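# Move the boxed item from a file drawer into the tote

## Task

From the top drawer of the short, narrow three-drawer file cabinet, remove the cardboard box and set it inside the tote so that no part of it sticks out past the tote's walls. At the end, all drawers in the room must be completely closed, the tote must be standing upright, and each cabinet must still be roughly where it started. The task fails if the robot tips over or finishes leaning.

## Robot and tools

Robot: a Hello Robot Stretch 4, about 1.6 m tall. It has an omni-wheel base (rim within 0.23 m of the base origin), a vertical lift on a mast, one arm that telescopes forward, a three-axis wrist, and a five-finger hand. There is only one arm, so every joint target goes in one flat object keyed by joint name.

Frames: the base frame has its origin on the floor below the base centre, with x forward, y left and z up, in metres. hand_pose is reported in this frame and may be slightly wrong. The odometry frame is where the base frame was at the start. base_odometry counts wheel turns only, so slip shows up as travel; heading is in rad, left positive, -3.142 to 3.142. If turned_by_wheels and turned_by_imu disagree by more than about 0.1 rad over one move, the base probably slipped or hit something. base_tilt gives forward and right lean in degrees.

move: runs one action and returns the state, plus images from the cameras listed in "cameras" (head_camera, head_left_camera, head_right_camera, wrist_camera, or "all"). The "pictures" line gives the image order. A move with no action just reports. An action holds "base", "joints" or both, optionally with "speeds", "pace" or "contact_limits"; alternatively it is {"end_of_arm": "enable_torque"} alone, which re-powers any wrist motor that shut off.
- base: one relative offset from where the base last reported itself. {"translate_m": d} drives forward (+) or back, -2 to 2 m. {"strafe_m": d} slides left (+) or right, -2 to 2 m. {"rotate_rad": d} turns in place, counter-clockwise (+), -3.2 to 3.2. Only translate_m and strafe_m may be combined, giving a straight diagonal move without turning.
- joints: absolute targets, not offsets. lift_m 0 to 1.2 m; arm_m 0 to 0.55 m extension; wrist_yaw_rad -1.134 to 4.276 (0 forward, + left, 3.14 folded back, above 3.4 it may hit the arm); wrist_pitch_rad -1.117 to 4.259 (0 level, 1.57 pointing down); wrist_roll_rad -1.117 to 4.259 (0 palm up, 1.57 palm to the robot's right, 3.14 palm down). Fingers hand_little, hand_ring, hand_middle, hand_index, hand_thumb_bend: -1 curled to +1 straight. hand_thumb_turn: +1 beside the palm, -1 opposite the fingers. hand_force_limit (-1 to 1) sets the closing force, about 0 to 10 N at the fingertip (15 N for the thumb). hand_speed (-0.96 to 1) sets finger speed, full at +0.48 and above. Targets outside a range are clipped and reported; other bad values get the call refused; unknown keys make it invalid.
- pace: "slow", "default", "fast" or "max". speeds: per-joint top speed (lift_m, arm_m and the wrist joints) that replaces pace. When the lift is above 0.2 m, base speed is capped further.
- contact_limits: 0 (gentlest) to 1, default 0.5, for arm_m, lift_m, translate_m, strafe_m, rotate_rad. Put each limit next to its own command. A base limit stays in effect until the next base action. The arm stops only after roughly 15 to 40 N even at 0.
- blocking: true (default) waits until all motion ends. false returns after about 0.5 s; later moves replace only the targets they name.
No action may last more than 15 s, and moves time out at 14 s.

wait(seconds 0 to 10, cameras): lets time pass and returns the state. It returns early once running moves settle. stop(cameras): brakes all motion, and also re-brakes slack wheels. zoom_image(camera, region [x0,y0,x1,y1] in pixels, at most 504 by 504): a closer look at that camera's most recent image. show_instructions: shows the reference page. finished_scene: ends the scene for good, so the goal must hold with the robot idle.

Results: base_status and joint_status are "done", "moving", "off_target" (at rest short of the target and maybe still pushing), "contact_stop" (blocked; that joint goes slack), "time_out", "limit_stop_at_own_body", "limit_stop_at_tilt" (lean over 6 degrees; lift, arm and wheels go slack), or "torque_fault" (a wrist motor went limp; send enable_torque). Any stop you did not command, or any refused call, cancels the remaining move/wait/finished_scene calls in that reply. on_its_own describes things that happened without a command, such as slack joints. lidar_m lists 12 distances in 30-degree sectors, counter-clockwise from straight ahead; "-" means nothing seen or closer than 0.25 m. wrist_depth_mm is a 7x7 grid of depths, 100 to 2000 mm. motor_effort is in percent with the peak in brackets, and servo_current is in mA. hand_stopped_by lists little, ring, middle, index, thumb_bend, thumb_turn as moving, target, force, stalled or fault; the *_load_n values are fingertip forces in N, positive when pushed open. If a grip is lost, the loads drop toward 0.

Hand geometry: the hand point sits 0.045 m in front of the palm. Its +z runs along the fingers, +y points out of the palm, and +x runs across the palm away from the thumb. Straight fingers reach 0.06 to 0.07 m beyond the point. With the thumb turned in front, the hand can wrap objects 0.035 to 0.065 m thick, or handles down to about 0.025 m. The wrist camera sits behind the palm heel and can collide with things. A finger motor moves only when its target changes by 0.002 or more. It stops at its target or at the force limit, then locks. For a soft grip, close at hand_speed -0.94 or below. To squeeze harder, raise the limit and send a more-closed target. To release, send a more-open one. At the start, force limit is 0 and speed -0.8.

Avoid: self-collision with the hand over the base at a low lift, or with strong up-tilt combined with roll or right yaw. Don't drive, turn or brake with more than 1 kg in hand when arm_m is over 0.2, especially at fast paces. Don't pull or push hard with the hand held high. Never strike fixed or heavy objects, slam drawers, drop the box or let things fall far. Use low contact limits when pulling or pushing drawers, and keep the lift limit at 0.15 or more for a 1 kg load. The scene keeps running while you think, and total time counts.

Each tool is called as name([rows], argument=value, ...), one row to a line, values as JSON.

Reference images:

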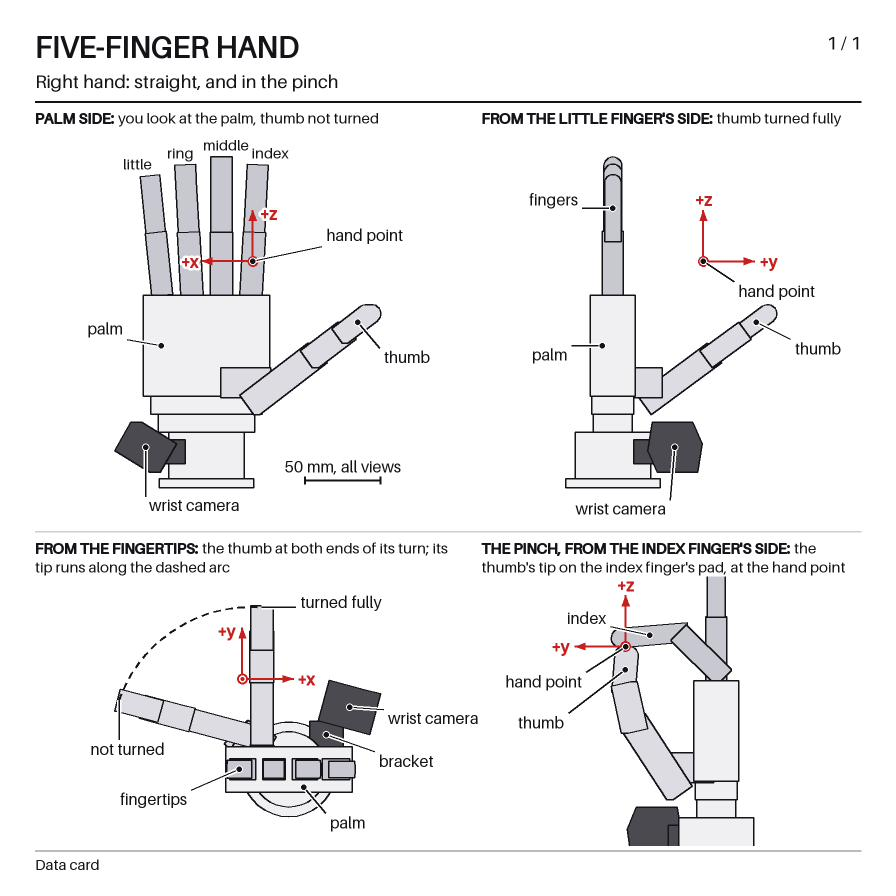

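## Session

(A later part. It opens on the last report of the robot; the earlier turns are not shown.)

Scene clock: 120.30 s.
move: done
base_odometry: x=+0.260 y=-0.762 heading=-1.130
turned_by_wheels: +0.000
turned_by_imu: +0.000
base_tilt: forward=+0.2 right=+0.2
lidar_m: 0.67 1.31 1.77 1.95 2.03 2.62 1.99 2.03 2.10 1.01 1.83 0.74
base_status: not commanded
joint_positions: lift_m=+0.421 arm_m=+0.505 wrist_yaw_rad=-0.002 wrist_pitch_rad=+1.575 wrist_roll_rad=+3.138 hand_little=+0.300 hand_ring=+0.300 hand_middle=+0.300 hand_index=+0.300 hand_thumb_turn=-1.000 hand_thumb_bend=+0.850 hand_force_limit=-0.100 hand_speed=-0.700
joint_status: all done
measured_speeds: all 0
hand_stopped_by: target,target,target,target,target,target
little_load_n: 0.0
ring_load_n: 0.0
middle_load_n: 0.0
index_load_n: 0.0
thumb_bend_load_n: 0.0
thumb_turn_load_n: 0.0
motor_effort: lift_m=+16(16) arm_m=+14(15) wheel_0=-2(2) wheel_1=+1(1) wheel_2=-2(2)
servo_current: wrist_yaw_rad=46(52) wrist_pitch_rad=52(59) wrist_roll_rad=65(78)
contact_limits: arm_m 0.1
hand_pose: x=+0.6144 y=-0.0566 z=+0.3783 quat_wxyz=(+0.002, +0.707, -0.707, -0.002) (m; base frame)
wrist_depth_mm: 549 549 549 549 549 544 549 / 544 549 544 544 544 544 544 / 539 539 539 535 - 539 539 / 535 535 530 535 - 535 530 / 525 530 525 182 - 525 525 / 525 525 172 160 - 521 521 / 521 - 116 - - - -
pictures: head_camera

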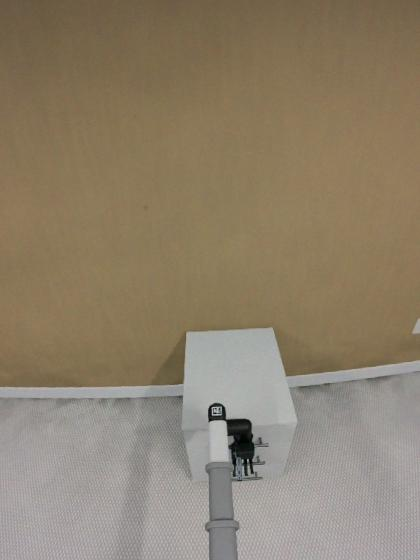

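move(joints={"arm_m": 0.10})

move(joints={"wrist_pitch_rad": 0.3, "lift_m": 0.5, "hand_thumb_turn": 1.0, "hand_index": 1.0, "hand_middle": 1.0, "hand_ring": 1.0, "hand_little": 1.0, "hand_speed": 0.4}, cameras=["head_camera", "wrist_camera"])

zoom_image(camera="head_camera", region=[170, 400, 310, 500])

zoom_image(camera="wrist_camera", region=[60, 0, 560, 250])

Scene clock: 122.97 s.
move: done
base_odometry: x=+0.260 y=-0.762 heading=-1.130
turned_by_wheels: +0.000
turned_by_imu: +0.001
base_tilt: forward=+0.2 right=+0.2
lidar_m: 0.68 1.30 1.78 1.96 2.06 2.62 1.99 2.01 2.09 1.02 1.82 0.75
base_status: not commanded
joint_positions: lift_m=+0.421 arm_m=+0.101 wrist_yaw_rad=-0.002 wrist_pitch_rad=+1.572 wrist_roll_rad=+3.138 hand_little=+0.300 hand_ring=+0.300 hand_middle=+0.300 hand_index=+0.300 hand_thumb_turn=-1.000 hand_thumb_bend=+0.850 hand_force_limit=-0.100 hand_speed=-0.700
joint_status: all done
measured_speeds: all 0
hand_stopped_by: target,target,target,target,target,target
little_load_n: 0.0
ring_load_n: 0.0
middle_load_n: 0.0
index_load_n: 0.0
thumb_bend_load_n: 0.0
thumb_turn_load_n: 0.0
motor_effort: lift_m=+16(16) arm_m=-9(11) wheel_0=-2(2) wheel_1=+0(1) wheel_2=-1(3)
servo_current: wrist_yaw_rad=52(52) wrist_pitch_rad=46(59) wrist_roll_rad=52(72)
hand_pose: x=+0.2108 y=-0.0567 z=+0.3781 quat_wxyz=(+0.001, +0.707, -0.707, -0.001) (m; base frame)
wrist_depth_mm: 544 544 327 327 327 325 327 / 539 539 327 324 324 325 332 / 535 539 535 324 324 325 535 / 535 535 535 530 - 530 535 / 535 530 530 182 - 525 530 / 530 530 172 159 - 525 525 / 521 525 116 - - - 525
pictures: none

Scene clock: 124.30 s.
move: done
base_odometry: x=+0.260 y=-0.762 heading=-1.130
turned_by_wheels: +0.000
turned_by_imu: +0.000
base_tilt: forward=+0.3 right=+0.2
lidar_m: 0.66 1.30 1.76 1.97 2.04 2.62 1.98 2.04 2.09 1.02 1.83 0.75
base_status: not commanded
joint_positions: lift_m=+0.500 arm_m=+0.101 wrist_yaw_rad=-0.002 wrist_pitch_rad=+0.311 wrist_roll_rad=+3.138 hand_little=+1.000 hand_ring=+1.000 hand_middle=+1.000 hand_index=+1.000 hand_thumb_turn=+1.000 hand_thumb_bend=+0.850 hand_force_limit=-0.100 hand_speed=+0.400
joint_status: all done
measured_speeds: all 0
hand_stopped_by: target,target,target,target,target,target
little_load_n: 0.0
ring_load_n: 0.0
middle_load_n: 0.0
index_load_n: 0.0
thumb_bend_load_n: 0.0
thumb_turn_load_n: 0.0
motor_effort: lift_m=+22(26) arm_m=-9(9) wheel_0=-1(2) wheel_1=+1(1) wheel_2=-1(2)
servo_current: wrist_yaw_rad=46(46) wrist_pitch_rad=65(189) wrist_roll_rad=52(72)
hand_pose: x=+0.4637 y=-0.0572 z=+0.5528 quat_wxyz=(-0.415, +0.572, -0.571, +0.418) (m; base frame)
wrist_depth_mm: 750 750 - - - 778 809 / 891 878 - - - 917 976 / 1060 1042 - - - - - / - - - - - - - / - - - - - - - / - - - 180 - - - / - - 116 106 - - -
pictures: head_camera, wrist_camera
camera_calibration:
wrist_camera: T_world_to_cam=[[0.021729, 0.999513, 0.0223771, 0.0578951], [0.326993, -0.0282565, 0.944604, -0.673052], [0.944777, -0.0132082, -0.327448, -0.0972544], [0, 0, 0, 1]] pos_world=[0.310709, -0.0781695, 0.602627]

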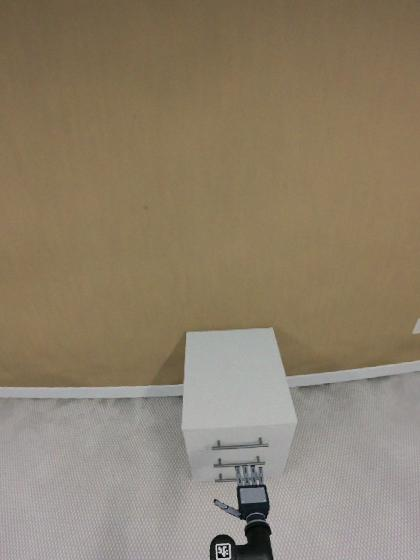

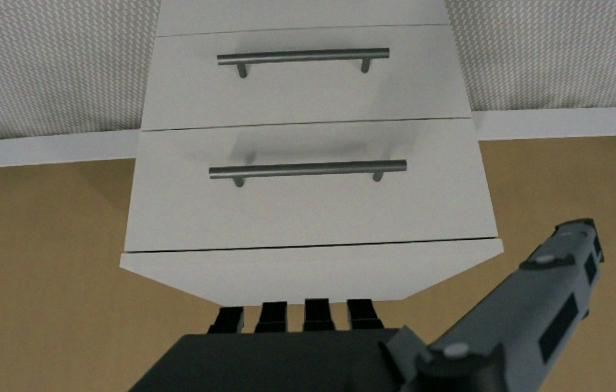

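Scaled by 3.600 from the camera's 420x560 image, which has a finer 1200x1600 frame.

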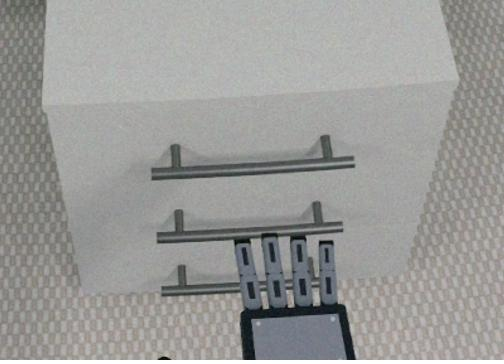

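Scaled by 1.008.

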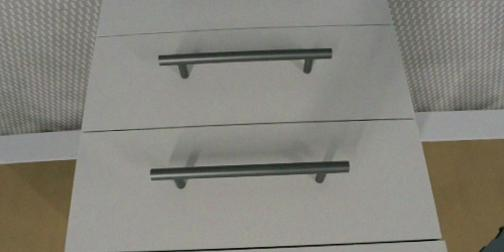

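zoom_image(camera="wrist_camera", region=[100, 80, 250, 280])

zoom_image(camera="wrist_camera", region=[420, 80, 540, 280])

zoom_image(camera="head_camera", region=[260, 400, 310, 480])

Scaled by 2.520.

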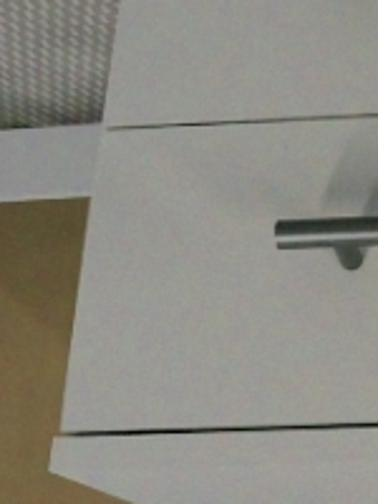

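Scaled by 2.520.

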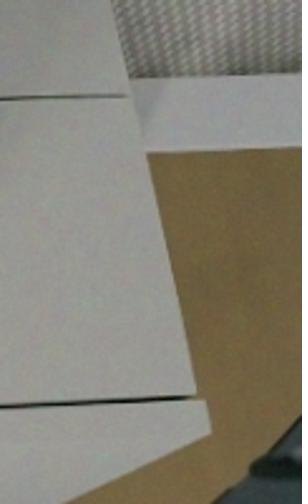

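Scaled by 6.300 from the camera's 420x560 image, which has a finer 1200x1600 frame.

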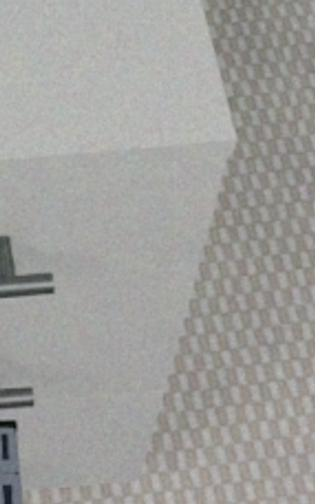

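move(base={"rotate_rad": 2.87}, pace="fast", cameras=["head_camera", "head_left_camera", "head_right_camera"])

Scene clock: 128.03 s.
move: done
base_odometry: x=+0.260 y=-0.762 heading=+1.739
turned_by_wheels: +2.870
turned_by_imu: +2.858
base_tilt: forward=+0.3 right=+0.2
lidar_m: 2.49 1.99 2.38 1.02 1.13 1.55 0.69 0.68 1.42 1.97 1.96 2.58
base_status: done
joint_positions: lift_m=+0.500 arm_m=+0.101 wrist_yaw_rad=-0.001 wrist_pitch_rad=+0.310 wrist_roll_rad=+3.138 hand_little=+1.000 hand_ring=+1.000 hand_middle=+1.000 hand_index=+1.000 hand_thumb_turn=+1.000 hand_thumb_bend=+0.850 hand_force_limit=-0.100 hand_speed=+0.400
joint_status: not commanded
measured_speeds: all 0
hand_stopped_by: target,target,target,target,target,target
little_load_n: 0.0
ring_load_n: 0.0
middle_load_n: 0.0
index_load_n: 0.0
thumb_bend_load_n: 0.0
thumb_turn_load_n: 0.0
motor_effort: lift_m=+22(22) arm_m=-9(9) wheel_0=-2(11) wheel_1=+0(10) wheel_2=-1(12)
servo_current: wrist_yaw_rad=39(52) wrist_pitch_rad=65(78) wrist_roll_rad=59(72)
hand_pose: x=+0.4640 y=-0.0570 z=+0.5531 quat_wxyz=(-0.416, +0.572, -0.571, +0.418) (m; base frame)
wrist_depth_mm: 759 768 768 778 778 809 809 / 904 917 931 946 960 960 960 / 1138 1160 1182 1205 1229 1281 1281 / 1576 1576 1661 1661 1756 1618 - / - - - - - - - / - - - - - - - / - - 116 106 - - -
pictures: head_camera, head_left_camera, head_right_camera

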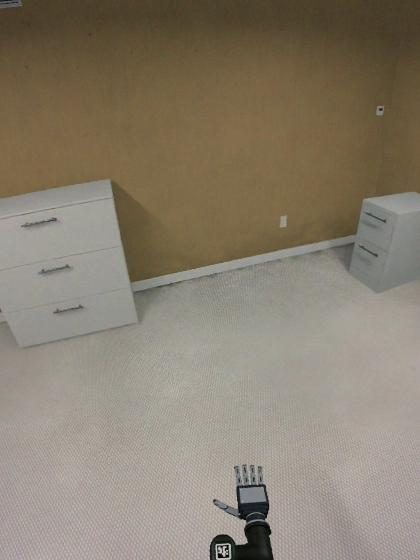

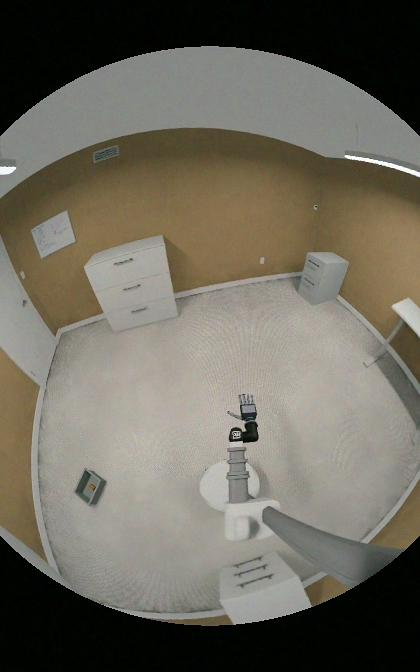

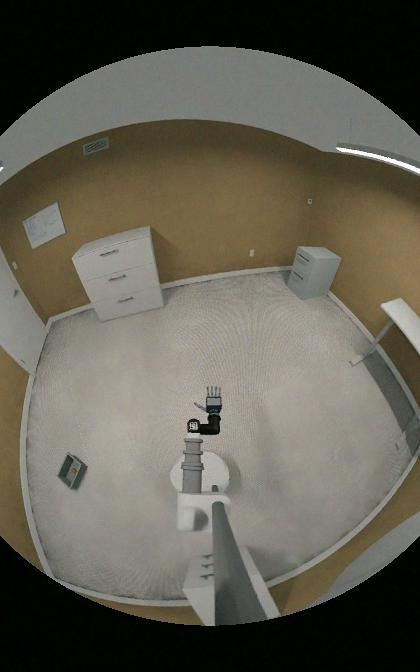

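zoom_image(camera="head_camera", region=[0, 160, 160, 360])

zoom_image(camera="head_camera", region=[330, 170, 420, 310])

zoom_image(camera="head_left_camera", region=[60, 450, 120, 520])

zoom_image(camera="head_left_camera", region=[200, 530, 330, 640])

Scaled by 2.520 from the camera's 420x560 image, which has a finer 1200x1600 frame.

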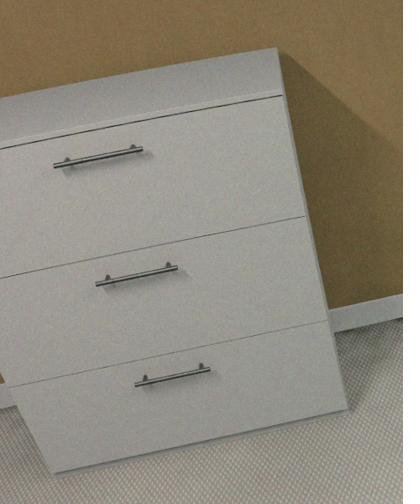

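Scaled by 3.600 from the camera's 420x560 image, which has a finer 1200x1600 frame.

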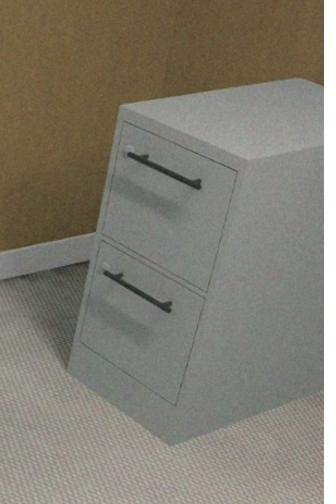

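Scaled by 7.200 from the camera's 420x672 image, which has a finer 600x960 frame.

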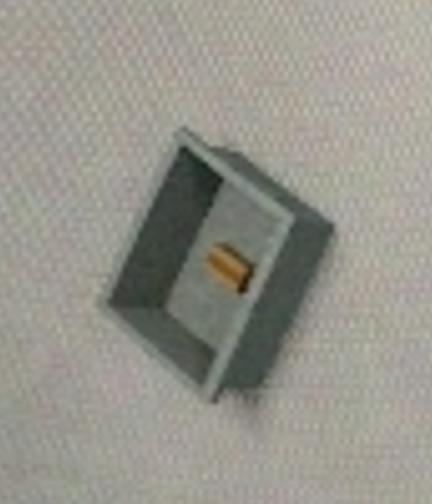

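Scaled by 3.877 from the camera's 420x672 image, which has a finer 600x960 frame.

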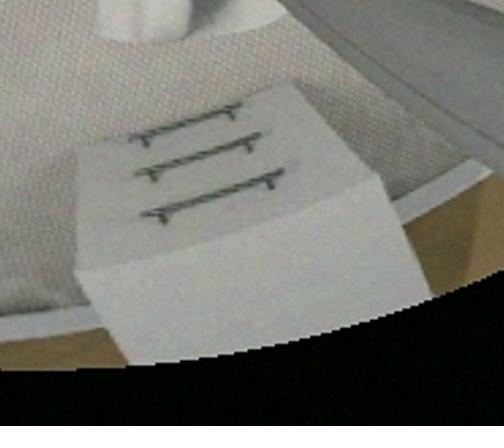

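finished_scene()

The scene is finished: the task was done.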